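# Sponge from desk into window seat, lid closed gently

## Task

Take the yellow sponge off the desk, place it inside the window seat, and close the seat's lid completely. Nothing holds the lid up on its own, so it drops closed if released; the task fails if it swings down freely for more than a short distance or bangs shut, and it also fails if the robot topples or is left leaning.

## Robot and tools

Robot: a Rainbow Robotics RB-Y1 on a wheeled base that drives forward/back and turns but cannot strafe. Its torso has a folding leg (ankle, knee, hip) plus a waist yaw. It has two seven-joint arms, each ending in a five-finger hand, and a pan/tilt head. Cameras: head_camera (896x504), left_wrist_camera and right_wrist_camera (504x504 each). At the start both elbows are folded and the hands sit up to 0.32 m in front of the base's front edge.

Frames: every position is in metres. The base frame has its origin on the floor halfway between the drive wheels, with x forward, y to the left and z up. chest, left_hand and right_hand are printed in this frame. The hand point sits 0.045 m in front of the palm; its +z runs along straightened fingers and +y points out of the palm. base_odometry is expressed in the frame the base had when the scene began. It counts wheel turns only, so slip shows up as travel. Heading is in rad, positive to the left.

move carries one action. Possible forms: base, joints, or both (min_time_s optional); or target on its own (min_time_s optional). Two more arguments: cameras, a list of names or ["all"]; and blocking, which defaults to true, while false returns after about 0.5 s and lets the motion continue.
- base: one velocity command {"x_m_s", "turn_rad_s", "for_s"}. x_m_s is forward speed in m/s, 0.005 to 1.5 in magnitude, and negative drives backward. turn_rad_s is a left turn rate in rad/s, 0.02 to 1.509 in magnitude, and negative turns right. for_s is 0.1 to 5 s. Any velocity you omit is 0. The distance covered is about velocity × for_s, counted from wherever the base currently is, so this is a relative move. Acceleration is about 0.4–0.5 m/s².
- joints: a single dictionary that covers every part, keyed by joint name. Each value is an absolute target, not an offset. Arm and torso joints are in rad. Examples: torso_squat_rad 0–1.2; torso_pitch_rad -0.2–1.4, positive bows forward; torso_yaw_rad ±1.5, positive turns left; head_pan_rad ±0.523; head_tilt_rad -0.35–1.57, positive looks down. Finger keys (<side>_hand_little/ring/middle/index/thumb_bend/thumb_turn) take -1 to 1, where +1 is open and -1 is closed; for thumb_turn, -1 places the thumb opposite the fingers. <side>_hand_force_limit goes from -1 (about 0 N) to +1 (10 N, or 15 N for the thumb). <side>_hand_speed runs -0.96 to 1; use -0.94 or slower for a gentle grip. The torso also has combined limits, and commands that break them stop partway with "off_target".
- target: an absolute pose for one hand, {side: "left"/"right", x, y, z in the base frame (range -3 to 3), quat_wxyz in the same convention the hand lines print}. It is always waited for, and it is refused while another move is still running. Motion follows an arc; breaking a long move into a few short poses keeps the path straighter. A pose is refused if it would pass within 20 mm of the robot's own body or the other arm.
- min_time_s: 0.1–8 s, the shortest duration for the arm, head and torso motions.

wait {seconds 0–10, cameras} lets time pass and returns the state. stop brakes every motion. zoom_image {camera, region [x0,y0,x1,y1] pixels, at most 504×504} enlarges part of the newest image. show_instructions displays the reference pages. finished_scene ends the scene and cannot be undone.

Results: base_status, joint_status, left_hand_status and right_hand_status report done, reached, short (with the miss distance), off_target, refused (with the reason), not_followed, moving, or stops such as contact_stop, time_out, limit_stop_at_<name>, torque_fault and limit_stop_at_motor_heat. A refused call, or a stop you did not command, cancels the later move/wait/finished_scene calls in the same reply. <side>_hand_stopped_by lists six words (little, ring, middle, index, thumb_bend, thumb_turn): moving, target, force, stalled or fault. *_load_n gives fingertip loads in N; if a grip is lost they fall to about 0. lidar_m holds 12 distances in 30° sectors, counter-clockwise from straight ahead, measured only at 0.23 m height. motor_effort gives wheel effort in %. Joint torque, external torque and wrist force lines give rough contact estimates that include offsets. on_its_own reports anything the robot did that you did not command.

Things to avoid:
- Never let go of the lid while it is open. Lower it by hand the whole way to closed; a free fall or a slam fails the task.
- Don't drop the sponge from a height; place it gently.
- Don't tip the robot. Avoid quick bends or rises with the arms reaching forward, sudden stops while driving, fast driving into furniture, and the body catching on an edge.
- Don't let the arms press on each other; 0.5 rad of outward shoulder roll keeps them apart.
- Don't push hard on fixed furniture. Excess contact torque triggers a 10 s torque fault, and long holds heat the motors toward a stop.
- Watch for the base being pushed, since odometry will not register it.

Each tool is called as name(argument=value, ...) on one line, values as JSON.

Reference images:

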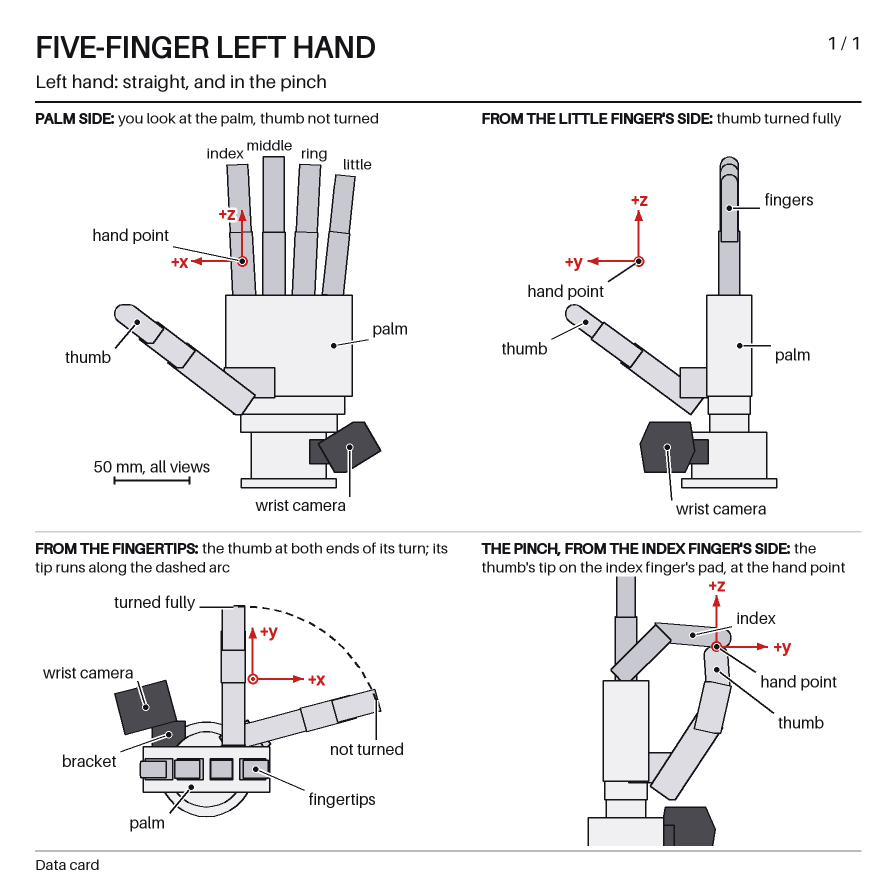

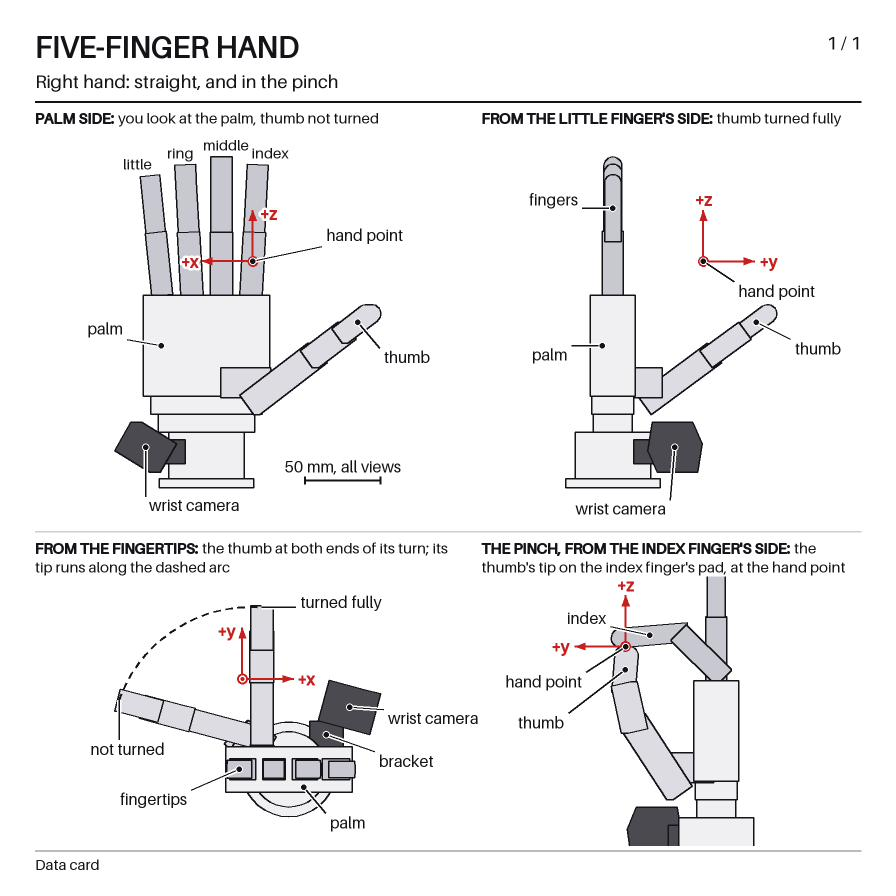

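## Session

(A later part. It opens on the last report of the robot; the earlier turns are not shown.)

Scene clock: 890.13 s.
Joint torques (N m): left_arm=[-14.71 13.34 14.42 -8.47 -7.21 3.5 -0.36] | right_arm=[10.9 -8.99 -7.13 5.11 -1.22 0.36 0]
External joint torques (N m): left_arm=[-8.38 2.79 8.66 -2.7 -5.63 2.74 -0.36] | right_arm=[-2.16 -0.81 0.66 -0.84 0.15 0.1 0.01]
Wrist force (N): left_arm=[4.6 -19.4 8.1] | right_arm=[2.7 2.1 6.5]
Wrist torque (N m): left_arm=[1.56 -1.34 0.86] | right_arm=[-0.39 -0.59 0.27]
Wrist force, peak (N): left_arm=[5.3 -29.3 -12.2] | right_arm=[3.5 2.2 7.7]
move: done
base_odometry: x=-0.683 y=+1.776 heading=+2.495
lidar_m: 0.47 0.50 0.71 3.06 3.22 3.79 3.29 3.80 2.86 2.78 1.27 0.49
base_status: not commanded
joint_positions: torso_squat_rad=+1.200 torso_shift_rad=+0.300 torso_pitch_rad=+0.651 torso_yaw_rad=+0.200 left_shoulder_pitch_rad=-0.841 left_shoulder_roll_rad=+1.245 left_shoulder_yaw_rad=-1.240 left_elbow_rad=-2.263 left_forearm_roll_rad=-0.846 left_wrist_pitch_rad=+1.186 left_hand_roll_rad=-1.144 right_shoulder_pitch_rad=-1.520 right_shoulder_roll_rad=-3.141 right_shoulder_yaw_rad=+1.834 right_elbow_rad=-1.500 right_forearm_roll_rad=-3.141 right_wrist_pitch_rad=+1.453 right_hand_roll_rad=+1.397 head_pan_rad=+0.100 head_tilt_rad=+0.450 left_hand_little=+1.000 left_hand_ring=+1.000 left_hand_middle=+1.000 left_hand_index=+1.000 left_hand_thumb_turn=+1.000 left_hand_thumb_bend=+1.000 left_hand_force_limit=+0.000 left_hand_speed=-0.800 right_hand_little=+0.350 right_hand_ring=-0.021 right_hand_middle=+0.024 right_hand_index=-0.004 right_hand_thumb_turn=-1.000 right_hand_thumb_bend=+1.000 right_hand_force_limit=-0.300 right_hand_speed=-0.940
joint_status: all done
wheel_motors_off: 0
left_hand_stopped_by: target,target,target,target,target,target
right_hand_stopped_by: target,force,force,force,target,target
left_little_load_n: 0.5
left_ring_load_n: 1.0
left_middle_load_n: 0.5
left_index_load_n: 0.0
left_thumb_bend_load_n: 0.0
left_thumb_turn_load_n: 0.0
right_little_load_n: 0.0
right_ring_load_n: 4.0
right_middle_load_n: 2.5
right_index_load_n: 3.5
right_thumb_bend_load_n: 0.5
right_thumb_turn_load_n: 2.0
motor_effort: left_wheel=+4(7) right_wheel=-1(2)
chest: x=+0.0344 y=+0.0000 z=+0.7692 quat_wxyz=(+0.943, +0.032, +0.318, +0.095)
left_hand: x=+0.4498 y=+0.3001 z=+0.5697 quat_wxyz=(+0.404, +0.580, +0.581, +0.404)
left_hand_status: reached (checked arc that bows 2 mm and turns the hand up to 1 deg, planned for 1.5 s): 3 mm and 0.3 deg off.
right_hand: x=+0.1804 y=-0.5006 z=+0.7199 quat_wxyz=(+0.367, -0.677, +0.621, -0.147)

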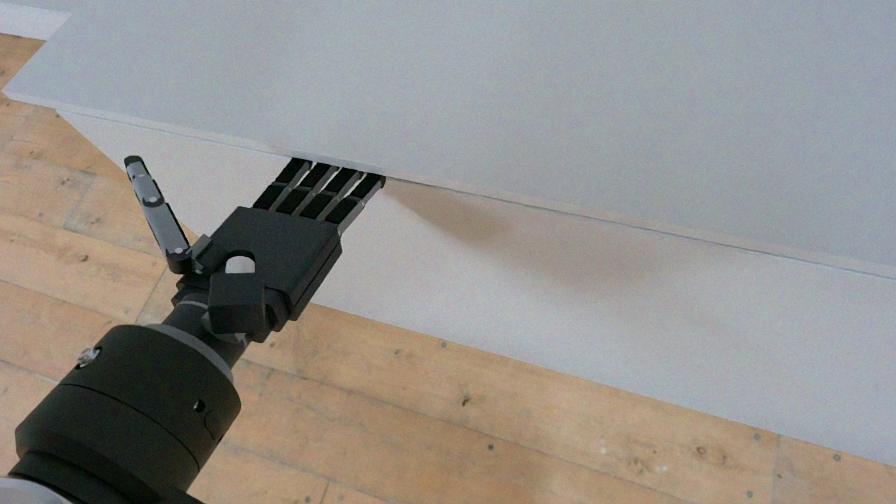

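move(target={"side":"left","x":0.462,"y":0.30,"z":0.59,"quat_wxyz":[0.4056,0.5794,0.5794,0.4056]}, min_time_s=1.5)

move(target={"side":"left","x":0.474,"y":0.30,"z":0.604,"quat_wxyz":[0.4056,0.5794,0.5794,0.4056]}, min_time_s=1.5, cameras=["head_camera","left_wrist_camera"])

zoom_image(camera="head_camera", region=[150, 80, 500, 280])

Scene clock: 896.47 s.
Joint torques (N m): left_arm=[-21.37 13.81 20.43 -6.4 -8.83 3.2 -0.17] | right_arm=[11 -8.84 -7.35 5.02 -1.25 0.33 0.01]
External joint torques (N m): left_arm=[-14.57 3.08 14.29 -0.78 -7.23 2.48 -0.16] | right_arm=[-2.06 -0.65 0.44 -0.93 0.12 0.07 0.02]
Wrist force (N): left_arm=[7.2 -25.3 -11.8] | right_arm=[2.7 2.1 7.3]
Wrist torque (N m): left_arm=[2.63 -2.11 1.37] | right_arm=[-0.42 -0.60 0.25]
Wrist force, peak (N): left_arm=[3.6 -27.5 -13.7] | right_arm=[3.2 2.0 8.3]
move: done
base_odometry: x=-0.683 y=+1.776 heading=+2.495
lidar_m: 0.47 0.51 0.71 3.05 3.21 3.80 3.29 3.80 2.87 2.78 1.27 0.48
base_status: not commanded
joint_positions: torso_squat_rad=+1.200 torso_shift_rad=+0.300 torso_pitch_rad=+0.651 torso_yaw_rad=+0.200 left_shoulder_pitch_rad=-0.874 left_shoulder_roll_rad=+1.284 left_shoulder_yaw_rad=-1.213 left_elbow_rad=-2.310 left_forearm_roll_rad=-0.773 left_wrist_pitch_rad=+1.183 left_hand_roll_rad=-1.173 right_shoulder_pitch_rad=-1.520 right_shoulder_roll_rad=-3.141 right_shoulder_yaw_rad=+1.834 right_elbow_rad=-1.500 right_forearm_roll_rad=-3.141 right_wrist_pitch_rad=+1.453 right_hand_roll_rad=+1.397 head_pan_rad=+0.100 head_tilt_rad=+0.450 left_hand_little=+1.000 left_hand_ring=+1.000 left_hand_middle=+1.000 left_hand_index=+1.000 left_hand_thumb_turn=+1.000 left_hand_thumb_bend=+1.000 left_hand_force_limit=+0.000 left_hand_speed=-0.800 right_hand_little=+0.350 right_hand_ring=-0.021 right_hand_middle=+0.024 right_hand_index=-0.004 right_hand_thumb_turn=-1.000 right_hand_thumb_bend=+1.000 right_hand_force_limit=-0.300 right_hand_speed=-0.940
joint_status: all done
wheel_motors_off: 0
left_hand_stopped_by: target,target,target,target,target,target
right_hand_stopped_by: target,force,force,force,target,target
left_little_load_n: 0.5
left_ring_load_n: 0.5
left_middle_load_n: 0.5
left_index_load_n: 0.5
left_thumb_bend_load_n: 0.0
left_thumb_turn_load_n: 0.0
right_little_load_n: 0.0
right_ring_load_n: 4.0
right_middle_load_n: 2.5
right_index_load_n: 3.5
right_thumb_bend_load_n: 0.5
right_thumb_turn_load_n: 1.5
motor_effort: left_wheel=+4(6) right_wheel=-1(2)
chest: x=+0.0344 y=+0.0000 z=+0.7692 quat_wxyz=(+0.943, +0.032, +0.318, +0.095)
left_hand: x=+0.4600 y=+0.3004 z=+0.5865 quat_wxyz=(+0.403, +0.581, +0.581, +0.403)
left_hand_status: reached (checked arc that bows 1 mm and turns the hand up to 0 deg, planned for 1.5 s): 4 mm and 0.5 deg off.
right_hand: x=+0.1804 y=-0.5006 z=+0.7199 quat_wxyz=(+0.367, -0.677, +0.621, -0.147)
pictures: none

Scene clock: 898.30 s.
Joint torques (N m): left_arm=[-21.3 13.52 19.77 -6.15 -8.43 2.44 -0.26] | right_arm=[10.84 -9.08 -7.52 4.92 -1.19 0.37 -0.06]
External joint torques (N m): left_arm=[-13.96 2.65 13.21 -0.78 -6.82 1.77 -0.26] | right_arm=[-2.22 -0.9 0.28 -1.03 0.18 0.11 -0.05]
Wrist force (N): left_arm=[8.1 -24.4 -10.5] | right_arm=[3.2 2.1 6.9]
Wrist torque (N m): left_arm=[2.29 -1.99 1.32] | right_arm=[-0.37 -0.66 0.28]
Wrist force, peak (N): left_arm=[7.0 -26.9 -13.0] | right_arm=[2.8 2.3 8.0]
move: done
base_odometry: x=-0.683 y=+1.776 heading=+2.495
lidar_m: 0.48 0.50 0.71 3.06 3.22 3.80 3.29 3.80 2.86 2.79 1.27 0.49
base_status: not commanded
joint_positions: torso_squat_rad=+1.200 torso_shift_rad=+0.300 torso_pitch_rad=+0.651 torso_yaw_rad=+0.200 left_shoulder_pitch_rad=-0.911 left_shoulder_roll_rad=+1.311 left_shoulder_yaw_rad=-1.185 left_elbow_rad=-2.333 left_forearm_roll_rad=-0.703 left_wrist_pitch_rad=+1.174 left_hand_roll_rad=-1.195 right_shoulder_pitch_rad=-1.520 right_shoulder_roll_rad=-3.141 right_shoulder_yaw_rad=+1.834 right_elbow_rad=-1.500 right_forearm_roll_rad=-3.141 right_wrist_pitch_rad=+1.453 right_hand_roll_rad=+1.397 head_pan_rad=+0.100 head_tilt_rad=+0.450 left_hand_little=+1.000 left_hand_ring=+1.000 left_hand_middle=+1.000 left_hand_index=+1.000 left_hand_thumb_turn=+1.000 left_hand_thumb_bend=+1.000 left_hand_force_limit=+0.000 left_hand_speed=-0.800 right_hand_little=+0.350 right_hand_ring=-0.021 right_hand_middle=+0.024 right_hand_index=-0.004 right_hand_thumb_turn=-1.000 right_hand_thumb_bend=+1.000 right_hand_force_limit=-0.300 right_hand_speed=-0.940
joint_status: all done
wheel_motors_off: 0
left_hand_stopped_by: target,target,target,target,target,target
right_hand_stopped_by: target,force,force,force,target,target
left_little_load_n: 0.0
left_ring_load_n: 0.5
left_middle_load_n: 0.5
left_index_load_n: 0.0
left_thumb_bend_load_n: -0.5
left_thumb_turn_load_n: 0.0
right_little_load_n: 0.0
right_ring_load_n: 4.0
right_middle_load_n: 2.5
right_index_load_n: 3.5
right_thumb_bend_load_n: 0.5
right_thumb_turn_load_n: 2.0
motor_effort: left_wheel=+6(7) right_wheel=-1(2)
chest: x=+0.0344 y=+0.0000 z=+0.7692 quat_wxyz=(+0.943, +0.032, +0.318, +0.095)
left_hand: x=+0.4722 y=+0.3004 z=+0.6007 quat_wxyz=(+0.403, +0.581, +0.581, +0.403)
left_hand_status: reached (checked arc that bows 1 mm and turns the hand up to 1 deg, planned for 1.5 s): 4 mm and 0.5 deg off.
right_hand: x=+0.1804 y=-0.5006 z=+0.7199 quat_wxyz=(+0.367, -0.677, +0.621, -0.147)

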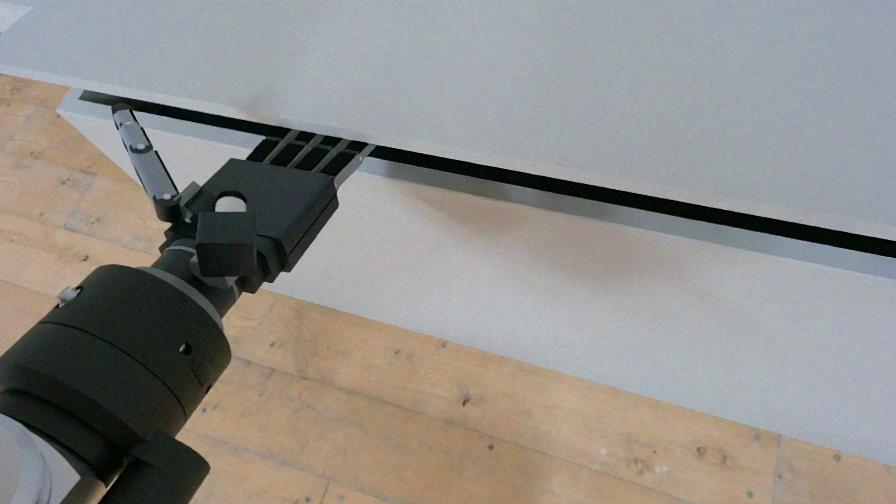

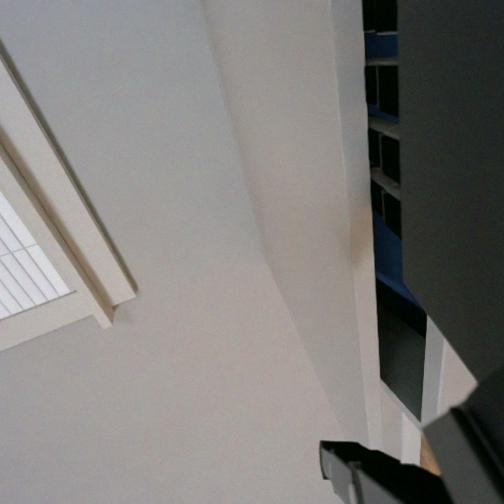

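Scaled by 1.440 from the camera's image (finer frame: 1280x720).

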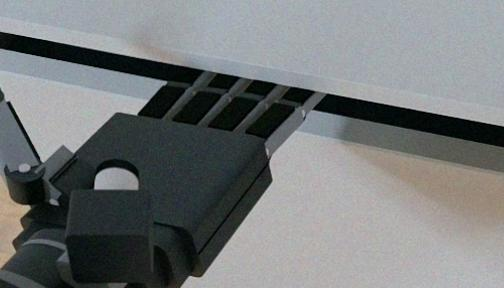

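move(target={"side":"left","x":0.492,"y":0.30,"z":0.640,"quat_wxyz":[0.4056,0.5794,0.5794,0.4056]}, min_time_s=2)

move(target={"side":"left","x":0.510,"y":0.30,"z":0.674,"quat_wxyz":[0.4056,0.5794,0.5794,0.4056]}, min_time_s=2, cameras=["head_camera"])

Scene clock: 903.63 s.
Joint torques (N m): left_arm=[-20.6 13.15 19.15 -5.06 -7.78 1.44 -0.27] | right_arm=[10.87 -9.02 -7.52 5.04 -1.19 0.45 0.01]
External joint torques (N m): left_arm=[-12.46 2.02 11.92 -0.32 -6.15 0.85 -0.27] | right_arm=[-2.19 -0.84 0.27 -0.91 0.18 0.18 0.02]
Wrist force (N): left_arm=[9.3 -22.6 -9.5] | right_arm=[2.8 2.2 6.9]
Wrist torque (N m): left_arm=[1.93 -1.87 1.32] | right_arm=[-0.41 -0.61 0.25]
Wrist force, peak (N): left_arm=[8.6 -25.5 -13.1] | right_arm=[3.7 2.3 7.8]
move: done
base_odometry: x=-0.683 y=+1.776 heading=+2.495
lidar_m: 0.47 0.51 0.71 3.05 3.22 3.79 3.29 3.80 2.86 2.78 1.27 0.50
base_status: not commanded
joint_positions: torso_squat_rad=+1.200 torso_shift_rad=+0.300 torso_pitch_rad=+0.650 torso_yaw_rad=+0.200 left_shoulder_pitch_rad=-0.985 left_shoulder_roll_rad=+1.387 left_shoulder_yaw_rad=-1.125 left_elbow_rad=-2.406 left_forearm_roll_rad=-0.553 left_wrist_pitch_rad=+1.167 left_hand_roll_rad=-1.239 right_shoulder_pitch_rad=-1.520 right_shoulder_roll_rad=-3.141 right_shoulder_yaw_rad=+1.834 right_elbow_rad=-1.500 right_forearm_roll_rad=-3.141 right_wrist_pitch_rad=+1.453 right_hand_roll_rad=+1.397 head_pan_rad=+0.100 head_tilt_rad=+0.450 left_hand_little=+1.000 left_hand_ring=+1.000 left_hand_middle=+1.000 left_hand_index=+1.000 left_hand_thumb_turn=+1.000 left_hand_thumb_bend=+1.000 left_hand_force_limit=+0.000 left_hand_speed=-0.800 right_hand_little=+0.350 right_hand_ring=-0.021 right_hand_middle=+0.024 right_hand_index=-0.004 right_hand_thumb_turn=-1.000 right_hand_thumb_bend=+1.000 right_hand_force_limit=-0.300 right_hand_speed=-0.940
joint_status: all done
wheel_motors_off: 0
left_hand_stopped_by: target,target,target,target,target,target
right_hand_stopped_by: target,force,force,force,target,target
left_little_load_n: 0.5
left_ring_load_n: 0.5
left_middle_load_n: 0.5
left_index_load_n: 0.0
left_thumb_bend_load_n: 0.0
left_thumb_turn_load_n: -0.5
right_little_load_n: 0.0
right_ring_load_n: 4.0
right_middle_load_n: 2.5
right_index_load_n: 3.5
right_thumb_bend_load_n: 0.5
right_thumb_turn_load_n: 1.5
motor_effort: left_wheel=+6(7) right_wheel=-1(2)
chest: x=+0.0344 y=+0.0000 z=+0.7692 quat_wxyz=(+0.943, +0.032, +0.318, +0.095)
left_hand: x=+0.4905 y=+0.3005 z=+0.6370 quat_wxyz=(+0.404, +0.580, +0.581, +0.404)
left_hand_status: reached (checked arc that bows 2 mm and turns the hand up to 1 deg, planned for 2.0 s): 3 mm and 0.4 deg off.
right_hand: x=+0.1804 y=-0.5006 z=+0.7199 quat_wxyz=(+0.367, -0.677, +0.621, -0.147)
pictures: none

Scene clock: 905.97 s.
Joint torques (N m): left_arm=[-26.76 11.96 23.89 8.49 -7.8 1.38 -0.38] | right_arm=[10.63 -8.87 -7.35 5.02 -1.23 0.43 0.07]
External joint torques (N m): left_arm=[-17.88 0.68 16.04 12.35 -6.16 0.86 -0.38] | right_arm=[-2.44 -0.72 0.46 -0.92 0.14 0.17 0.08]
Wrist force (N): left_arm=[12.4 -23.3 -73.7] | right_arm=[3.2 1.4 6.7]
Wrist torque (N m): left_arm=[5.40 -4.77 1.40] | right_arm=[-0.53 -0.65 0.28]
Wrist force, peak (N): left_arm=[7.6 -24.7 -75.3] | right_arm=[3.3 2.2 7.8]
move: done
base_odometry: x=-0.683 y=+1.776 heading=+2.495
lidar_m: 0.47 0.50 0.72 3.05 3.21 3.80 3.29 3.79 2.86 2.79 1.28 0.50
base_status: not commanded
joint_positions: torso_squat_rad=+1.200 torso_shift_rad=+0.299 torso_pitch_rad=+0.649 torso_yaw_rad=+0.201 left_shoulder_pitch_rad=-1.066 left_shoulder_roll_rad=+1.456 left_shoulder_yaw_rad=-1.064 left_elbow_rad=-2.452 left_forearm_roll_rad=-0.394 left_wrist_pitch_rad=+1.150 left_hand_roll_rad=-1.276 right_shoulder_pitch_rad=-1.520 right_shoulder_roll_rad=-3.141 right_shoulder_yaw_rad=+1.834 right_elbow_rad=-1.500 right_forearm_roll_rad=-3.141 right_wrist_pitch_rad=+1.453 right_hand_roll_rad=+1.397 head_pan_rad=+0.100 head_tilt_rad=+0.450 left_hand_little=+1.000 left_hand_ring=+1.000 left_hand_middle=+1.000 left_hand_index=+1.000 left_hand_thumb_turn=+1.000 left_hand_thumb_bend=+1.000 left_hand_force_limit=+0.000 left_hand_speed=-0.800 right_hand_little=+0.350 right_hand_ring=-0.021 right_hand_middle=+0.024 right_hand_index=-0.004 right_hand_thumb_turn=-1.000 right_hand_thumb_bend=+1.000 right_hand_force_limit=-0.300 right_hand_speed=-0.940
joint_status: all done
wheel_motors_off: 0
left_hand_stopped_by: target,target,target,target,target,target
right_hand_stopped_by: target,force,force,force,target,target
left_little_load_n: -0.5
left_ring_load_n: 0.5
left_middle_load_n: -0.5
left_index_load_n: 0.0
left_thumb_bend_load_n: 0.0
left_thumb_turn_load_n: 0.0
right_little_load_n: 0.0
right_ring_load_n: 4.0
right_middle_load_n: 2.5
right_index_load_n: 3.5
right_thumb_bend_load_n: 0.5
right_thumb_turn_load_n: 1.5
motor_effort: left_wheel=+25(26) right_wheel=+1(2)
chest: x=+0.0338 y=+0.0001 z=+0.7694 quat_wxyz=(+0.943, +0.032, +0.317, +0.095)
left_hand: x=+0.5070 y=+0.3001 z=+0.6712 quat_wxyz=(+0.404, +0.580, +0.581, +0.403)
left_hand_status: reached (checked arc that bows 2 mm and turns the hand up to 1 deg, planned for 2.0 s): 4 mm and 0.4 deg off.
right_hand: x=+0.1802 y=-0.5004 z=+0.7203 quat_wxyz=(+0.368, -0.677, +0.620, -0.147)

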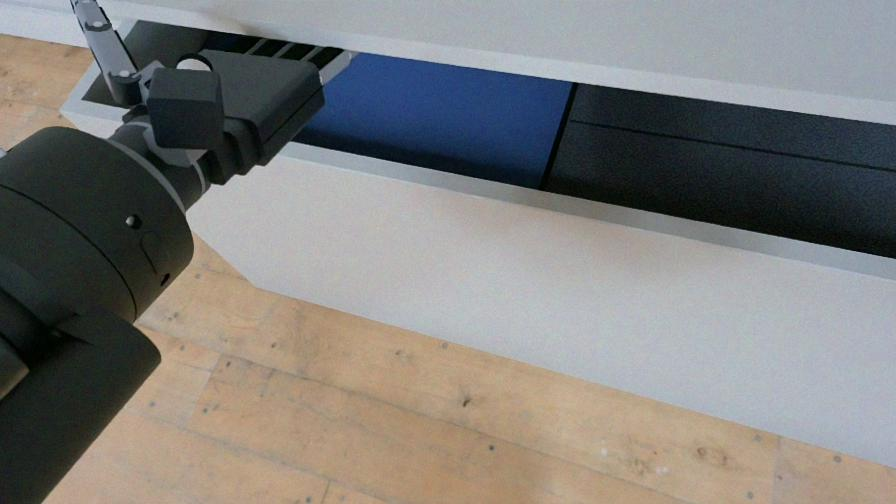

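zoom_image(camera="head_camera", region=[100, 0, 400, 180])

move(cameras=["left_wrist_camera"])

zoom_image(camera="left_wrist_camera", region=[250, 0, 504, 254])

Scaled by 1.680 from the camera's image (finer frame: 1280x720).

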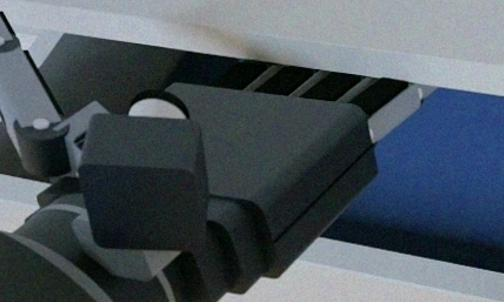

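Scene clock: 919.70 s.
Joint torques (N m): left_arm=[-26.95 11.97 24.08 8.52 -7.89 1.33 -0.33] | right_arm=[10.84 -8.84 -7.49 5 -1.2 0.26 0.02]
External joint torques (N m): left_arm=[-18.06 0.69 16.23 12.38 -6.25 0.8 -0.33] | right_arm=[-2.23 -0.69 0.32 -0.94 0.18 0 0.02]
Wrist force (N): left_arm=[12.4 -24.5 -73.1] | right_arm=[2.6 2.2 7.0]
Wrist torque (N m): left_arm=[5.37 -4.84 1.45] | right_arm=[-0.38 -0.56 0.24]
Wrist force, peak (N): left_arm=[12.8 -22.9 -74.4] | right_arm=[3.5 2.2 8.0]
base_odometry: x=-0.683 y=+1.776 heading=+2.495
lidar_m: 0.47 0.50 0.72 3.06 3.22 3.80 3.30 3.81 2.86 2.79 1.27 0.49
base_status: not commanded
joint_positions: torso_squat_rad=+1.200 torso_shift_rad=+0.299 torso_pitch_rad=+0.649 torso_yaw_rad=+0.201 left_shoulder_pitch_rad=-1.066 left_shoulder_roll_rad=+1.456 left_shoulder_yaw_rad=-1.064 left_elbow_rad=-2.452 left_forearm_roll_rad=-0.394 left_wrist_pitch_rad=+1.150 left_hand_roll_rad=-1.276 right_shoulder_pitch_rad=-1.520 right_shoulder_roll_rad=-3.141 right_shoulder_yaw_rad=+1.834 right_elbow_rad=-1.500 right_forearm_roll_rad=-3.141 right_wrist_pitch_rad=+1.453 right_hand_roll_rad=+1.397 head_pan_rad=+0.100 head_tilt_rad=+0.450 left_hand_little=+1.000 left_hand_ring=+1.000 left_hand_middle=+1.000 left_hand_index=+1.000 left_hand_thumb_turn=+1.000 left_hand_thumb_bend=+1.000 left_hand_force_limit=+0.000 left_hand_speed=-0.800 right_hand_little=+0.350 right_hand_ring=-0.021 right_hand_middle=+0.024 right_hand_index=-0.004 right_hand_thumb_turn=-1.000 right_hand_thumb_bend=+1.000 right_hand_force_limit=-0.300 right_hand_speed=-0.940
joint_status: all done
wheel_motors_off: 0
left_hand_stopped_by: target,target,target,target,target,target
right_hand_stopped_by: target,force,force,force,target,target
left_little_load_n: -0.5
left_ring_load_n: 0.0
left_middle_load_n: -0.5
left_index_load_n: 0.5
left_thumb_bend_load_n: 0.0
left_thumb_turn_load_n: 0.0
right_little_load_n: 0.0
right_ring_load_n: 4.0
right_middle_load_n: 2.5
right_index_load_n: 3.0
right_thumb_bend_load_n: 0.5
right_thumb_turn_load_n: 1.5
motor_effort: left_wheel=+25(26) right_wheel=+1(2)
chest: x=+0.0338 y=+0.0001 z=+0.7694 quat_wxyz=(+0.943, +0.032, +0.317, +0.095) (m; base frame)
left_hand: x=+0.5070 y=+0.3001 z=+0.6712 quat_wxyz=(+0.404, +0.580, +0.581, +0.403) (m; base frame)
left_hand_status: reached (checked arc that bows 2 mm and turns the hand up to 1 deg, planned for 2.0 s): 4 mm and 0.4 deg off.
right_hand: x=+0.1802 y=-0.5004 z=+0.7203 quat_wxyz=(+0.368, -0.677, +0.620, -0.147) (m; base frame)
pictures: left_wrist_camera

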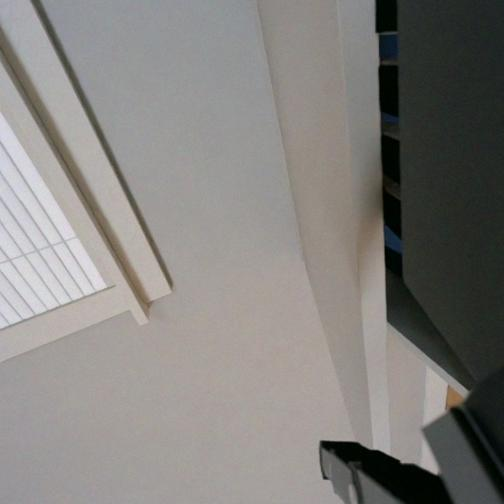

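Scaled by 1.984 from the camera's image (finer frame: 720x720).

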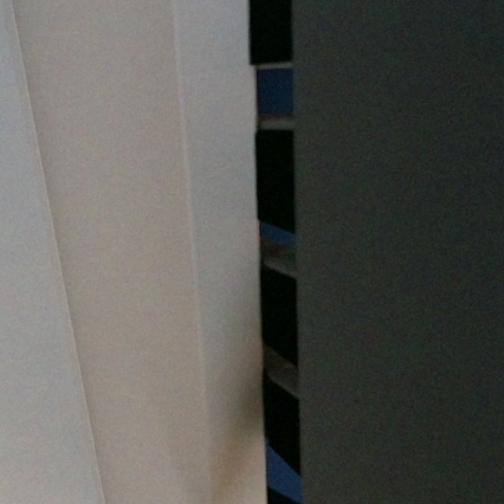

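move(target={"side":"left","x":0.502,"y":0.30,"z":0.677,"quat_wxyz":[0.4056,0.5794,0.5794,0.4056]}, min_time_s=1)

Scene clock: 925.43 s.
Joint torques (N m): left_arm=[-15.13 14.59 15.14 -6.16 -7.39 2.17 0.52] | right_arm=[10.77 -8.8 -7.56 5.12 -1.21 0.34 0.08]
External joint torques (N m): left_arm=[-6.5 3.33 7.44 -2.24 -5.75 1.64 0.53] | right_arm=[-2.29 -0.62 0.23 -0.83 0.16 0.08 0.09]
Wrist force (N): left_arm=[5.4 -18.6 12.3] | right_arm=[3.5 1.9 7.4]
Wrist torque (N m): left_arm=[0.62 -1.03 1.22] | right_arm=[-0.45 -0.71 0.38]
Wrist force, peak (N): left_arm=[12.7 -23.1 -74.4] | right_arm=[2.9 2.4 8.2]
move: done
base_odometry: x=-0.683 y=+1.776 heading=+2.495
lidar_m: 0.47 0.50 0.72 3.06 3.21 3.80 3.28 3.80 2.87 2.78 1.26 0.48
base_status: not commanded
joint_positions: torso_squat_rad=+1.200 torso_shift_rad=+0.300 torso_pitch_rad=+0.651 torso_yaw_rad=+0.200 left_shoulder_pitch_rad=-1.057 left_shoulder_roll_rad=+1.470 left_shoulder_yaw_rad=-1.064 left_elbow_rad=-2.477 left_forearm_roll_rad=-0.402 left_wrist_pitch_rad=+1.165 left_hand_roll_rad=-1.272 right_shoulder_pitch_rad=-1.520 right_shoulder_roll_rad=-3.141 right_shoulder_yaw_rad=+1.834 right_elbow_rad=-1.500 right_forearm_roll_rad=-3.141 right_wrist_pitch_rad=+1.453 right_hand_roll_rad=+1.397 head_pan_rad=+0.100 head_tilt_rad=+0.450 left_hand_little=+1.000 left_hand_ring=+1.000 left_hand_middle=+1.000 left_hand_index=+1.000 left_hand_thumb_turn=+1.000 left_hand_thumb_bend=+1.000 left_hand_force_limit=+0.000 left_hand_speed=-0.800 right_hand_little=+0.350 right_hand_ring=-0.021 right_hand_middle=+0.024 right_hand_index=-0.004 right_hand_thumb_turn=-1.000 right_hand_thumb_bend=+1.000 right_hand_force_limit=-0.300 right_hand_speed=-0.940
joint_status: all done
wheel_motors_off: 0
left_hand_stopped_by: target,target,target,target,target,target
right_hand_stopped_by: target,force,force,force,target,target
left_little_load_n: 0.0
left_ring_load_n: 0.5
left_middle_load_n: 0.0
left_index_load_n: 0.0
left_thumb_bend_load_n: 0.0
left_thumb_turn_load_n: 0.0
right_little_load_n: 0.0
right_ring_load_n: 4.0
right_middle_load_n: 2.5
right_index_load_n: 3.5
right_thumb_bend_load_n: 0.5
right_thumb_turn_load_n: 2.0
motor_effort: left_wheel=+4(26) right_wheel=+1(2)
chest: x=+0.0345 y=+0.0000 z=+0.7692 quat_wxyz=(+0.943, +0.032, +0.318, +0.095)
left_hand: x=+0.5023 y=+0.2998 z=+0.6736 quat_wxyz=(+0.404, +0.580, +0.581, +0.403)
left_hand_status: reached (checked arc that bows 1 mm and turns the hand up to 0 deg, planned for 1.0 s): 3 mm and 0.4 deg off.
right_hand: x=+0.1804 y=-0.5006 z=+0.7199 quat_wxyz=(+0.367, -0.677, +0.621, -0.147)
pictures: none

move(target={"side":"left","x":0.523,"y":0.30,"z":0.727,"quat_wxyz":[0.4056,0.5794,0.5794,0.4056]}, min_time_s=2.5, cameras=["head_camera"])

Scene clock: 951.63 s.
Joint torques (N m): left_arm=[-19.6 15.63 18.78 -3.27 -8.4 1.79 -0.58] | right_arm=[10.57 -9.14 -7.5 5.08 -1.3 0.33 -0.01]
External joint torques (N m): left_arm=[-10.3 4.33 10.43 -1 -6.76 1.33 -0.57] | right_arm=[-2.49 -0.95 0.29 -0.87 0.07 0.07 -0.01]
Wrist force (N): left_arm=[6.7 -21.1 12.7] | right_arm=[3.4 2.7 6.5]
Wrist torque (N m): left_arm=[1.51 -1.08 0.90] | right_arm=[-0.26 -0.66 0.34]
Wrist force, peak (N): left_arm=[9.4 -22.5 -12.4] | right_arm=[3.2 2.3 7.8]
move: done
base_odometry: x=-0.683 y=+1.776 heading=+2.494
lidar_m: 0.47 0.50 0.72 3.05 3.21 3.80 3.30 3.80 2.87 2.78 1.28 0.49
base_status: not commanded
joint_positions: torso_squat_rad=+1.200 torso_shift_rad=+0.300 torso_pitch_rad=+0.651 torso_yaw_rad=+0.200 left_shoulder_pitch_rad=-1.176 left_shoulder_roll_rad=+1.577 left_shoulder_yaw_rad=-0.970 left_elbow_rad=-2.521 left_forearm_roll_rad=-0.168 left_wrist_pitch_rad=+1.131 left_hand_roll_rad=-1.310 right_shoulder_pitch_rad=-1.520 right_shoulder_roll_rad=-3.141 right_shoulder_yaw_rad=+1.834 right_elbow_rad=-1.500 right_forearm_roll_rad=-3.141 right_wrist_pitch_rad=+1.453 right_hand_roll_rad=+1.397 head_pan_rad=+0.100 head_tilt_rad=+0.450 left_hand_little=+1.000 left_hand_ring=+1.000 left_hand_middle=+1.000 left_hand_index=+1.000 left_hand_thumb_turn=+1.000 left_hand_thumb_bend=+1.000 left_hand_force_limit=+0.000 left_hand_speed=-0.800 right_hand_little=+0.350 right_hand_ring=-0.021 right_hand_middle=+0.024 right_hand_index=-0.004 right_hand_thumb_turn=-1.000 right_hand_thumb_bend=+1.000 right_hand_force_limit=-0.300 right_hand_speed=-0.940
joint_status: all done
wheel_motors_off: 0
left_hand_stopped_by: target,target,target,target,target,target
right_hand_stopped_by: target,force,force,force,target,target
left_little_load_n: 0.0
left_ring_load_n: 1.0
left_middle_load_n: 1.5
left_index_load_n: 0.0
left_thumb_bend_load_n: 0.0
left_thumb_turn_load_n: 0.0
right_little_load_n: 0.0
right_ring_load_n: 4.0
right_middle_load_n: 2.5
right_index_load_n: 3.5
right_thumb_bend_load_n: 0.5
right_thumb_turn_load_n: 1.5
motor_effort: left_wheel=+2(7) right_wheel=+2(2)
chest: x=+0.0345 y=+0.0000 z=+0.7692 quat_wxyz=(+0.943, +0.032, +0.318, +0.095)
left_hand: x=+0.5219 y=+0.3003 z=+0.7241 quat_wxyz=(+0.405, +0.579, +0.581, +0.404)
left_hand_status: reached (checked arc that bows 4 mm and turns the hand up to 1 deg, planned for 2.5 s): 3 mm and 0.2 deg off.
right_hand: x=+0.1804 y=-0.5006 z=+0.7199 quat_wxyz=(+0.367, -0.677, +0.621, -0.147)

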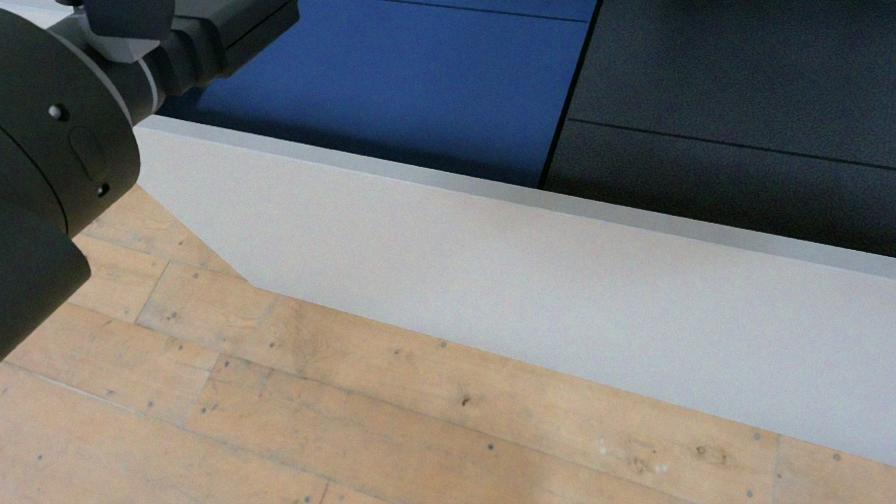

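move(joints={"head_tilt_rad":0.2, "head_pan_rad":0.0}, cameras=["head_camera","right_wrist_camera"])

Scene clock: 955.70 s.
Joint torques (N m): left_arm=[-19.57 15.56 18.98 -3.22 -8.39 1.83 -0.55] | right_arm=[10.71 -8.96 -7.28 5.06 -1.22 0.35 -0.03]
External joint torques (N m): left_arm=[-10.26 4.26 10.63 -0.95 -6.75 1.37 -0.54] | right_arm=[-2.35 -0.77 0.51 -0.89 0.15 0.09 -0.02]
Wrist force (N): left_arm=[6.6 -20.8 12.4] | right_arm=[3.6 2.0 6.7]
Wrist torque (N m): left_arm=[1.45 -1.06 0.90] | right_arm=[-0.40 -0.72 0.33]
Wrist force, peak (N): left_arm=[6.4 -22.2 13.8] | right_arm=[3.3 2.3 7.8]
move: done
base_odometry: x=-0.683 y=+1.776 heading=+2.494
lidar_m: 0.47 0.50 0.72 3.05 3.22 3.80 3.29 3.80 2.87 2.78 1.26 0.49
base_status: not commanded
joint_positions: torso_squat_rad=+1.200 torso_shift_rad=+0.300 torso_pitch_rad=+0.651 torso_yaw_rad=+0.200 left_shoulder_pitch_rad=-1.176 left_shoulder_roll_rad=+1.577 left_shoulder_yaw_rad=-0.970 left_elbow_rad=-2.521 left_forearm_roll_rad=-0.168 left_wrist_pitch_rad=+1.131 left_hand_roll_rad=-1.310 right_shoulder_pitch_rad=-1.520 right_shoulder_roll_rad=-3.141 right_shoulder_yaw_rad=+1.834 right_elbow_rad=-1.500 right_forearm_roll_rad=-3.141 right_wrist_pitch_rad=+1.453 right_hand_roll_rad=+1.397 head_pan_rad=+0.000 head_tilt_rad=+0.200 left_hand_little=+1.000 left_hand_ring=+1.000 left_hand_middle=+1.000 left_hand_index=+1.000 left_hand_thumb_turn=+1.000 left_hand_thumb_bend=+1.000 left_hand_force_limit=+0.000 left_hand_speed=-0.800 right_hand_little=+0.350 right_hand_ring=-0.021 right_hand_middle=+0.024 right_hand_index=-0.004 right_hand_thumb_turn=-1.000 right_hand_thumb_bend=+1.000 right_hand_force_limit=-0.300 right_hand_speed=-0.940
joint_status: all done
wheel_motors_off: 0
left_hand_stopped_by: target,target,target,target,target,target
right_hand_stopped_by: target,force,force,force,target,target
left_little_load_n: 0.0
left_ring_load_n: 1.0
left_middle_load_n: 1.5
left_index_load_n: 0.0
left_thumb_bend_load_n: 0.0
left_thumb_turn_load_n: 0.0
right_little_load_n: 0.0
right_ring_load_n: 3.5
right_middle_load_n: 2.5
right_index_load_n: 3.5
right_thumb_bend_load_n: 0.5
right_thumb_turn_load_n: 1.5
motor_effort: left_wheel=+2(3) right_wheel=+1(2)
chest: x=+0.0345 y=+0.0000 z=+0.7692 quat_wxyz=(+0.943, +0.032, +0.318, +0.095)
left_hand: x=+0.5219 y=+0.3003 z=+0.7241 quat_wxyz=(+0.405, +0.579, +0.581, +0.404)
right_hand: x=+0.1804 y=-0.5006 z=+0.7199 quat_wxyz=(+0.367, -0.677, +0.621, -0.147)

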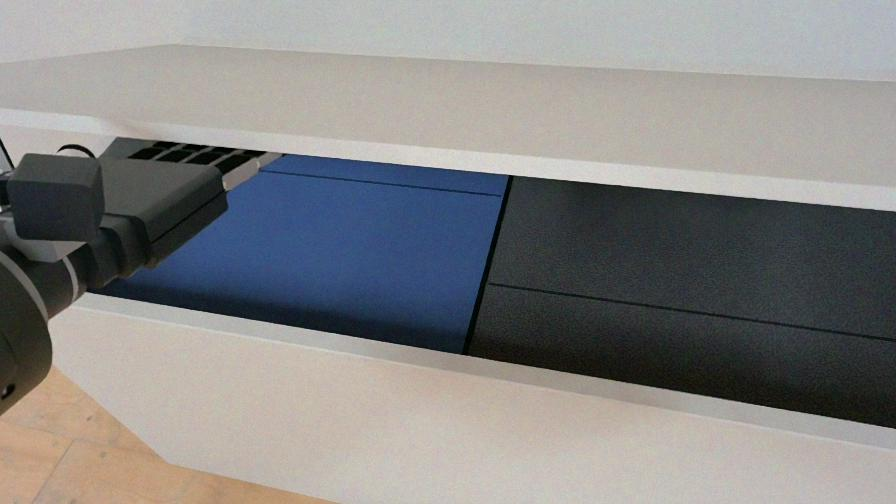

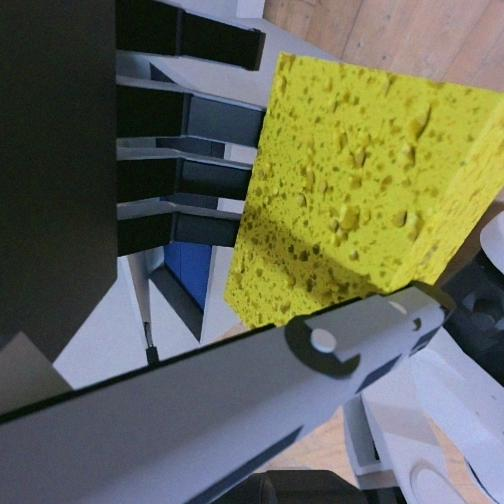

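move(target={"side":"left","x":0.538,"y":0.30,"z":0.753,"quat_wxyz":[0.4056,0.5794,0.5794,0.4056]}, min_time_s=1.5)

move(target={"side":"left","x":0.554,"y":0.30,"z":0.779,"quat_wxyz":[0.4056,0.5794,0.5794,0.4056]}, min_time_s=1.5, cameras=["head_camera"])

Scene clock: 961.07 s.
Joint torques (N m): left_arm=[-19.74 14.36 18.11 2.35 -7.44 1.06 -0.68] | right_arm=[10.67 -9.06 -7.38 5.08 -1.17 0.41 0.02]
External joint torques (N m): left_arm=[-9.91 3.12 9.31 3.54 -5.82 0.68 -0.68] | right_arm=[-2.39 -0.88 0.42 -0.87 0.21 0.15 0.03]
Wrist force (N): left_arm=[6.7 -18.3 -5.7] | right_arm=[3.2 2.4 7.4]
Wrist torque (N m): left_arm=[2.35 -1.63 0.70] | right_arm=[-0.37 -0.68 0.31]
Wrist force, peak (N): left_arm=[6.0 -22.5 13.4] | right_arm=[3.0 2.0 8.8]
move: done
base_odometry: x=-0.683 y=+1.776 heading=+2.495
lidar_m: 0.47 0.51 0.71 3.05 3.22 3.79 3.30 3.80 2.86 2.79 1.27 0.49
base_status: not commanded
joint_positions: torso_squat_rad=+1.200 torso_shift_rad=+0.300 torso_pitch_rad=+0.650 torso_yaw_rad=+0.200 left_shoulder_pitch_rad=-1.256 left_shoulder_roll_rad=+1.616 left_shoulder_yaw_rad=-0.919 left_elbow_rad=-2.505 left_forearm_roll_rad=-0.020 left_wrist_pitch_rad=+1.095 left_hand_roll_rad=-1.352 right_shoulder_pitch_rad=-1.520 right_shoulder_roll_rad=-3.141 right_shoulder_yaw_rad=+1.834 right_elbow_rad=-1.500 right_forearm_roll_rad=-3.141 right_wrist_pitch_rad=+1.453 right_hand_roll_rad=+1.397 head_pan_rad=+0.000 head_tilt_rad=+0.200 left_hand_little=+1.000 left_hand_ring=+1.000 left_hand_middle=+1.000 left_hand_index=+1.000 left_hand_thumb_turn=+1.000 left_hand_thumb_bend=+1.000 left_hand_force_limit=+0.000 left_hand_speed=-0.800 right_hand_little=+0.350 right_hand_ring=-0.021 right_hand_middle=+0.024 right_hand_index=-0.004 right_hand_thumb_turn=-1.000 right_hand_thumb_bend=+1.000 right_hand_force_limit=-0.300 right_hand_speed=-0.940
joint_status: all done
wheel_motors_off: 0
left_hand_stopped_by: target,target,target,target,target,target
right_hand_stopped_by: target,force,force,force,target,target
left_little_load_n: 0.0
left_ring_load_n: 0.5
left_middle_load_n: 1.5
left_index_load_n: 0.0
left_thumb_bend_load_n: 0.0
left_thumb_turn_load_n: 0.0
right_little_load_n: 0.0
right_ring_load_n: 3.5
right_middle_load_n: 2.0
right_index_load_n: 3.5
right_thumb_bend_load_n: 0.5
right_thumb_turn_load_n: 2.0
motor_effort: left_wheel=+6(6) right_wheel=+1(2)
chest: x=+0.0343 y=+0.0000 z=+0.7692 quat_wxyz=(+0.943, +0.032, +0.318, +0.095)
left_hand: x=+0.5368 y=+0.3002 z=+0.7506 quat_wxyz=(+0.404, +0.580, +0.581, +0.404)
left_hand_status: reached (checked arc that bows 1 mm and turns the hand up to 1 deg, planned for 1.5 s): 3 mm and 0.3 deg off.
right_hand: x=+0.1804 y=-0.5006 z=+0.7200 quat_wxyz=(+0.367, -0.677, +0.621, -0.147)
pictures: none

Scene clock: 962.90 s.
Joint torques (N m): left_arm=[-19.78 14.72 18.22 3.47 -7.22 0.69 -0.75] | right_arm=[10.82 -8.93 -7.24 5.05 -1.23 0.42 0.03]
External joint torques (N m): left_arm=[-9.39 3.59 8.96 3.66 -5.62 0.41 -0.74] | right_arm=[-2.25 -0.75 0.56 -0.9 0.14 0.16 0.04]
Wrist force (N): left_arm=[5.7 -19.0 -2.9] | right_arm=[3.1 2.5 7.1]
Wrist torque (N m): left_arm=[2.18 -1.49 0.57] | right_arm=[-0.37 -0.66 0.34]
Wrist force, peak (N): left_arm=[5.4 -16.5 -15.1] | right_arm=[3.0 2.6 8.0]
move: done
base_odometry: x=-0.683 y=+1.776 heading=+2.495
lidar_m: 0.46 0.51 0.71 3.06 3.22 3.80 3.30 3.80 2.87 2.78 1.27 0.50
base_status: not commanded
joint_positions: torso_squat_rad=+1.200 torso_shift_rad=+0.300 torso_pitch_rad=+0.650 torso_yaw_rad=+0.200 left_shoulder_pitch_rad=-1.337 left_shoulder_roll_rad=+1.638 left_shoulder_yaw_rad=-0.874 left_elbow_rad=-2.467 left_forearm_roll_rad=+0.125 left_wrist_pitch_rad=+1.056 left_hand_roll_rad=-1.411 right_shoulder_pitch_rad=-1.520 right_shoulder_roll_rad=-3.141 right_shoulder_yaw_rad=+1.834 right_elbow_rad=-1.500 right_forearm_roll_rad=-3.141 right_wrist_pitch_rad=+1.453 right_hand_roll_rad=+1.397 head_pan_rad=+0.000 head_tilt_rad=+0.200 left_hand_little=+1.000 left_hand_ring=+1.000 left_hand_middle=+1.000 left_hand_index=+1.000 left_hand_thumb_turn=+1.000 left_hand_thumb_bend=+1.000 left_hand_force_limit=+0.000 left_hand_speed=-0.800 right_hand_little=+0.350 right_hand_ring=-0.021 right_hand_middle=+0.024 right_hand_index=-0.004 right_hand_thumb_turn=-1.000 right_hand_thumb_bend=+1.000 right_hand_force_limit=-0.300 right_hand_speed=-0.940
joint_status: all done
wheel_motors_off: 0
left_hand_stopped_by: target,target,target,target,target,target
right_hand_stopped_by: target,force,force,force,target,target
left_little_load_n: 0.0
left_ring_load_n: 0.0
left_middle_load_n: 2.0
left_index_load_n: -0.5
left_thumb_bend_load_n: 0.0
left_thumb_turn_load_n: 0.0
right_little_load_n: 0.0
right_ring_load_n: 4.0
right_middle_load_n: 2.5
right_index_load_n: 3.5
right_thumb_bend_load_n: 0.5
right_thumb_turn_load_n: 1.5
motor_effort: left_wheel=+7(7) right_wheel=+2(2)
chest: x=+0.0343 y=+0.0000 z=+0.7692 quat_wxyz=(+0.943, +0.032, +0.318, +0.095)
left_hand: x=+0.5532 y=+0.3000 z=+0.7763 quat_wxyz=(+0.404, +0.580, +0.581, +0.404)
left_hand_status: reached (checked arc that bows 1 mm and turns the hand up to 1 deg, planned for 1.5 s): 3 mm and 0.3 deg off.
right_hand: x=+0.1803 y=-0.5006 z=+0.7200 quat_wxyz=(+0.367, -0.677, +0.621, -0.147)

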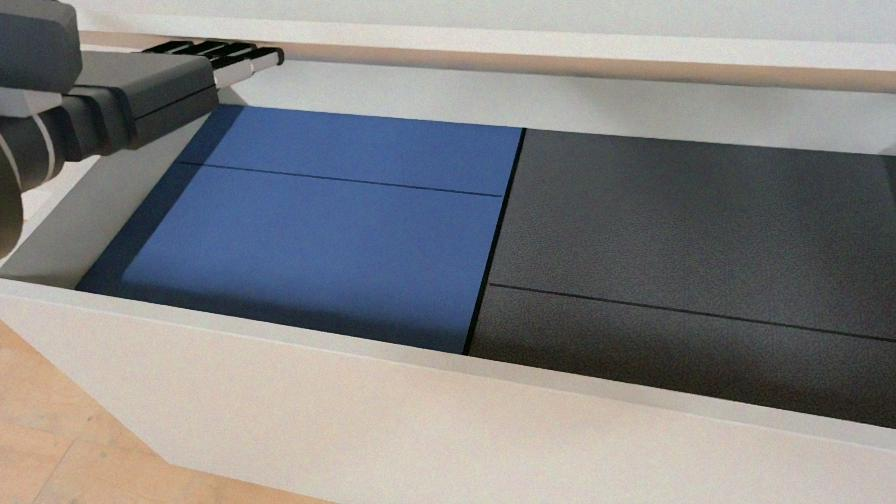

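zoom_image(camera="head_camera", region=[60, 0, 380, 180])

Scaled by 1.575 from the camera's image (finer frame: 1280x720).

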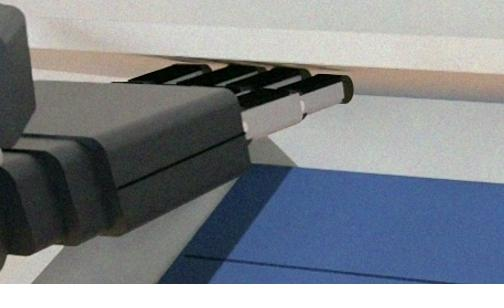

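move(target={"side":"left","x":0.571,"y":0.30,"z":0.804,"quat_wxyz":[0.4056,0.5794,0.5794,0.4056]}, min_time_s=1.5)

move(target={"side":"left","x":0.592,"y":0.30,"z":0.829,"quat_wxyz":[0.4056,0.5794,0.5794,0.4056]}, min_time_s=1.5, cameras=["head_camera"])

zoom_image(camera="head_camera", region=[60, 0, 380, 180])

Scene clock: 973.37 s.
Joint torques (N m): left_arm=[-20.1 15.52 18.46 4.45 -7.21 0.58 -0.78] | right_arm=[10.7 -8.85 -7.44 5.05 -1.21 0.36 -0.01]
External joint torques (N m): left_arm=[-9.08 4.5 8.75 3.79 -5.63 0.46 -0.77] | right_arm=[-2.36 -0.66 0.36 -0.9 0.16 0.1 0]
Wrist force (N): left_arm=[4.8 -19.4 0.8] | right_arm=[2.4 2.5 7.9]
Wrist torque (N m): left_arm=[1.94 -1.56 0.54] | right_arm=[-0.39 -0.52 0.26]
Wrist force, peak (N): left_arm=[6.0 -19.4 -3.0] | right_arm=[3.1 3.3 8.0]
move: done
base_odometry: x=-0.683 y=+1.776 heading=+2.495
lidar_m: 0.47 0.49 0.72 3.06 3.21 3.80 3.30 3.81 2.85 2.78 1.27 0.49
base_status: not commanded
joint_positions: torso_squat_rad=+1.200 torso_shift_rad=+0.300 torso_pitch_rad=+0.650 torso_yaw_rad=+0.200 left_shoulder_pitch_rad=-1.416 left_shoulder_roll_rad=+1.643 left_shoulder_yaw_rad=-0.837 left_elbow_rad=-2.411 left_forearm_roll_rad=+0.263 left_wrist_pitch_rad=+1.022 left_hand_roll_rad=-1.487 right_shoulder_pitch_rad=-1.520 right_shoulder_roll_rad=-3.141 right_shoulder_yaw_rad=+1.834 right_elbow_rad=-1.500 right_forearm_roll_rad=-3.141 right_wrist_pitch_rad=+1.453 right_hand_roll_rad=+1.397 head_pan_rad=+0.000 head_tilt_rad=+0.200 left_hand_little=+1.000 left_hand_ring=+1.000 left_hand_middle=+1.000 left_hand_index=+1.000 left_hand_thumb_turn=+1.000 left_hand_thumb_bend=+1.000 left_hand_force_limit=+0.000 left_hand_speed=-0.800 right_hand_little=+0.350 right_hand_ring=-0.021 right_hand_middle=+0.024 right_hand_index=-0.004 right_hand_thumb_turn=-1.000 right_hand_thumb_bend=+1.000 right_hand_force_limit=-0.300 right_hand_speed=-0.940
joint_status: all done
wheel_motors_off: 0
left_hand_stopped_by: target,target,target,target,target,target
right_hand_stopped_by: target,force,force,force,target,target
left_little_load_n: 0.0
left_ring_load_n: 0.0
left_middle_load_n: 2.0
left_index_load_n: 0.0
left_thumb_bend_load_n: 0.0
left_thumb_turn_load_n: 0.0
right_little_load_n: 0.0
right_ring_load_n: 4.0
right_middle_load_n: 2.5
right_index_load_n: 3.5
right_thumb_bend_load_n: 0.5
right_thumb_turn_load_n: 2.0
motor_effort: left_wheel=+6(8) right_wheel=+2(2)
chest: x=+0.0343 y=+0.0000 z=+0.7692 quat_wxyz=(+0.943, +0.032, +0.318, +0.095)
left_hand: x=+0.5704 y=+0.2998 z=+0.8010 quat_wxyz=(+0.405, +0.580, +0.580, +0.403)
left_hand_status: reached (checked arc that bows 1 mm and turns the hand up to 0 deg, planned for 1.5 s): 3 mm and 0.3 deg off.
right_hand: x=+0.1803 y=-0.5006 z=+0.7200 quat_wxyz=(+0.367, -0.677, +0.621, -0.147)
pictures: none

Scene clock: 975.20 s.
Joint torques (N m): left_arm=[-20.1 13.61 18.23 5.81 -6.77 0.49 -0.73] | right_arm=[10.88 -8.75 -7.23 5.02 -1.23 0.39 -0.02]
External joint torques (N m): left_arm=[-8.21 2.67 8.01 4.52 -5.22 0.56 -0.73] | right_arm=[-2.18 -0.56 0.57 -0.93 0.14 0.13 -0.01]
Wrist force (N): left_arm=[3.8 -16.8 0.3] | right_arm=[3.3 2.1 7.6]
Wrist torque (N m): left_arm=[1.96 -1.67 0.42] | right_arm=[-0.45 -0.74 0.28]
Wrist force, peak (N): left_arm=[9.0 -19.3 0.7] | right_arm=[3.3 2.0 7.9]
move: done
base_odometry: x=-0.683 y=+1.776 heading=+2.495
lidar_m: 0.48 0.49 0.72 3.05 3.21 3.80 3.30 3.81 2.86 2.78 1.28 0.49
base_status: not commanded
joint_positions: torso_squat_rad=+1.200 torso_shift_rad=+0.300 torso_pitch_rad=+0.650 torso_yaw_rad=+0.200 left_shoulder_pitch_rad=-1.499 left_shoulder_roll_rad=+1.623 left_shoulder_yaw_rad=-0.807 left_elbow_rad=-2.326 left_forearm_roll_rad=+0.398 left_wrist_pitch_rad=+0.995 left_hand_roll_rad=-1.591 right_shoulder_pitch_rad=-1.520 right_shoulder_roll_rad=-3.141 right_shoulder_yaw_rad=+1.834 right_elbow_rad=-1.500 right_forearm_roll_rad=-3.141 right_wrist_pitch_rad=+1.453 right_hand_roll_rad=+1.397 head_pan_rad=+0.000 head_tilt_rad=+0.200 left_hand_little=+1.000 left_hand_ring=+1.000 left_hand_middle=+1.000 left_hand_index=+1.000 left_hand_thumb_turn=+1.000 left_hand_thumb_bend=+1.000 left_hand_force_limit=+0.000 left_hand_speed=-0.800 right_hand_little=+0.350 right_hand_ring=-0.021 right_hand_middle=+0.024 right_hand_index=-0.004 right_hand_thumb_turn=-1.000 right_hand_thumb_bend=+1.000 right_hand_force_limit=-0.300 right_hand_speed=-0.940
joint_status: all done
wheel_motors_off: 0
left_hand_stopped_by: target,target,target,target,target,target
right_hand_stopped_by: target,force,force,force,target,target
left_little_load_n: 0.0
left_ring_load_n: 0.0
left_middle_load_n: 2.0
left_index_load_n: 0.0
left_thumb_bend_load_n: 0.0
left_thumb_turn_load_n: 0.0
right_little_load_n: 0.0
right_ring_load_n: 4.0
right_middle_load_n: 2.0
right_index_load_n: 3.5
right_thumb_bend_load_n: 0.5
right_thumb_turn_load_n: 1.5
motor_effort: left_wheel=+5(7) right_wheel=+1(2)
chest: x=+0.0343 y=-0.0001 z=+0.7692 quat_wxyz=(+0.943, +0.032, +0.318, +0.095)
left_hand: x=+0.5914 y=+0.2996 z=+0.8263 quat_wxyz=(+0.405, +0.580, +0.580, +0.404)
left_hand_status: reached (checked arc that bows 3 mm and turns the hand up to 0 deg, planned for 1.5 s): 3 mm and 0.3 deg off.
right_hand: x=+0.1803 y=-0.5006 z=+0.7199 quat_wxyz=(+0.367, -0.677, +0.621, -0.147)

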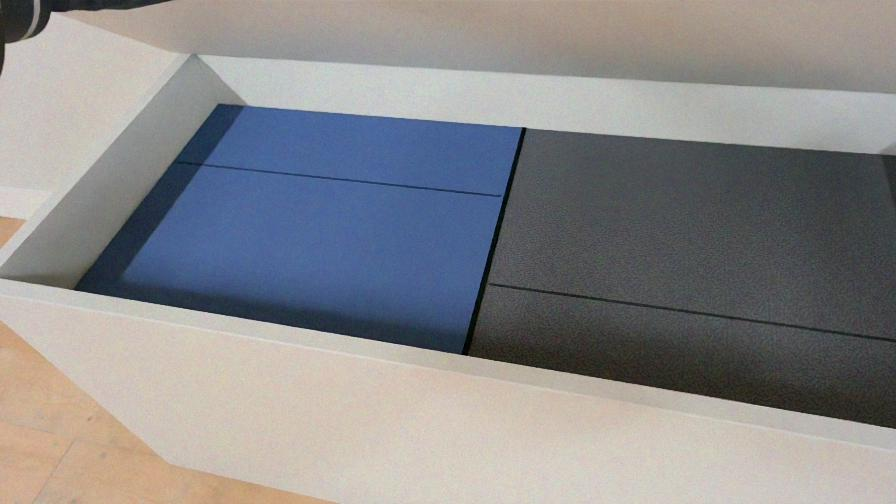

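Scaled by 1.575 from the camera's image (finer frame: 1280x720).

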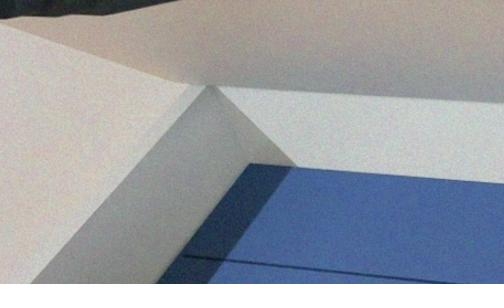

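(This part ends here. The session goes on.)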